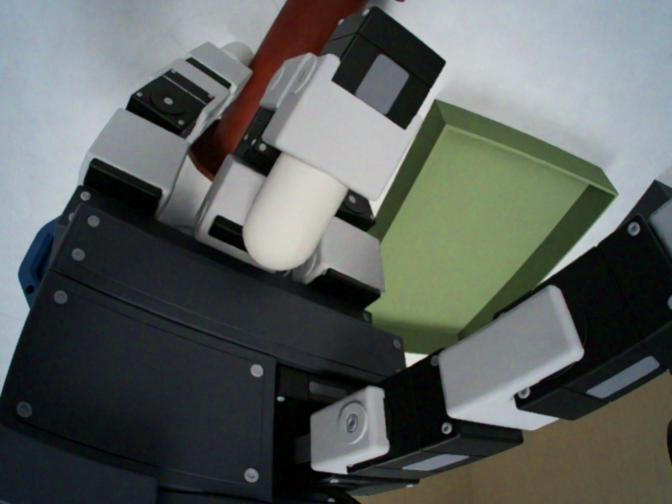

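Call:
move(
  arm4={"target":[0.110,-0.162,0.885,0,0.8192,0.5736,0],"speed":0.05},
  cameras=["arm4_cam_wrist"],
)

Scene clock: 2894.23 s.
Joint torques (N m): arm1=[0.97 -7.41 6.46 0.47 0.11 0.15] | arm2=[0.15 -16.91 -1.37 -2.67 0.78 0.11] | arm3=[-1.38 -19.66 1.91 -2.15 0.31 0.24] | arm4=[1.49 -15.33 9.68 0.13 0.24 0.09]
Motor temperatures (°C): arm1=[35 30 36 29 32 30] | arm2=[30 39 35 32 33 30] | arm3=[28 46 32 31 29 29] | arm4=[32 39 47 28 28 29]
Heat: arm1: hottest joint3_rad 36 °C; arm2: hottest joint2_rad 39 °C; arm3: hottest joint2_rad 46 °C; arm4: hottest joint3_rad 47 °C.
move: arm4 off_target
Joint velocities: within noise
arm1, arm2, arm3: as last shown
arm4.joint_positions: joint1_rad=-0.133 joint2_rad=+1.650 joint3_rad=+1.045 joint4_rad=-1.032 joint5_rad=+0.000 joint6_rad=+1.832 hand_index_mcp=+0.757 hand_index_abd=-0.202 hand_index_pip=+0.577 hand_index_dip=+0.697 hand_middle_mcp=-0.053 hand_middle_abd=-0.003 hand_middle_pip=-0.735 hand_middle_dip=-0.597 hand_ring_mcp=+0.749 hand_ring_abd=+0.211 hand_ring_pip=+0.575 hand_ring_dip=+0.696 hand_thumb_cmc=-0.569 hand_thumb_axl=+0.677 hand_thumb_mcp=+0.222 hand_thumb_ipl=+0.168 hand_current_limit=+0.780 hand_speed=-0.600
arm4.joint_status: not commanded
arm4.hand_state: goal,blocked,goal,goal,goal,goal,goal,goal,goal,blocked,goal,goal,goal,goal,goal,goal
arm4.index_mcp_current_ma: 8
arm4.index_abd_current_ma: 489
arm4.index_pip_current_ma: 3
arm4.index_dip_current_ma: 1
arm4.middle_mcp_current_ma: 55
arm4.middle_abd_current_ma: -7
arm4.middle_pip_current_ma: 12
arm4.middle_dip_current_ma: 6
arm4.ring_mcp_current_ma: -12
arm4.ring_abd_current_ma: -489
arm4.ring_pip_current_ma: -2
arm4.ring_dip_current_ma: 0
arm4.thumb_cmc_current_ma: 1
arm4.thumb_axl_current_ma: -2
arm4.thumb_mcp_current_ma: -13
arm4.thumb_ipl_current_ma: -1
arm4.hand_goal_index_mcp: 0.754
arm4.hand_goal_index_abd: -0.450
arm4.hand_goal_index_pip: 0.576
arm4.hand_goal_index_dip: 0.696
arm4.hand_goal_middle_mcp: -0.070
arm4.hand_goal_middle_abd: 0.000
arm4.hand_goal_middle_pip: -0.740
arm4.hand_goal_middle_dip: -0.600
arm4.hand_goal_ring_mcp: 0.754
arm4.hand_goal_ring_abd: 0.450
arm4.hand_goal_ring_pip: 0.576
arm4.hand_goal_ring_dip: 0.696
arm4.hand_goal_thumb_cmc: -0.570
arm4.hand_goal_thumb_axl: 0.678
arm4.hand_goal_thumb_mcp: 0.226
arm4.hand_goal_thumb_ipl: 0.168
arm4.hand: x=+0.1102 y=-0.1835 z=+0.8631 quat_wxyz=(+0.023, +0.818, +0.574, -0.020) (m; scene frame)
arm4.hand_target: x=+0.1100 y=-0.1630 z=+0.8852 quat_wxyz=(+0.000, +0.819, +0.574, +0.000) (m; scene frame)
arm4.hand_status: off_target (0.031 m and 3.5 deg from the pose sent, 0.030 m and 1.2 deg at the start)
pictures: arm4_cam_wrist

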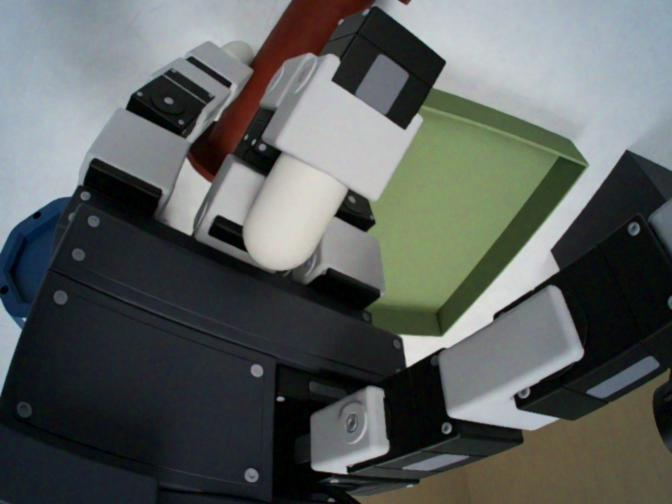

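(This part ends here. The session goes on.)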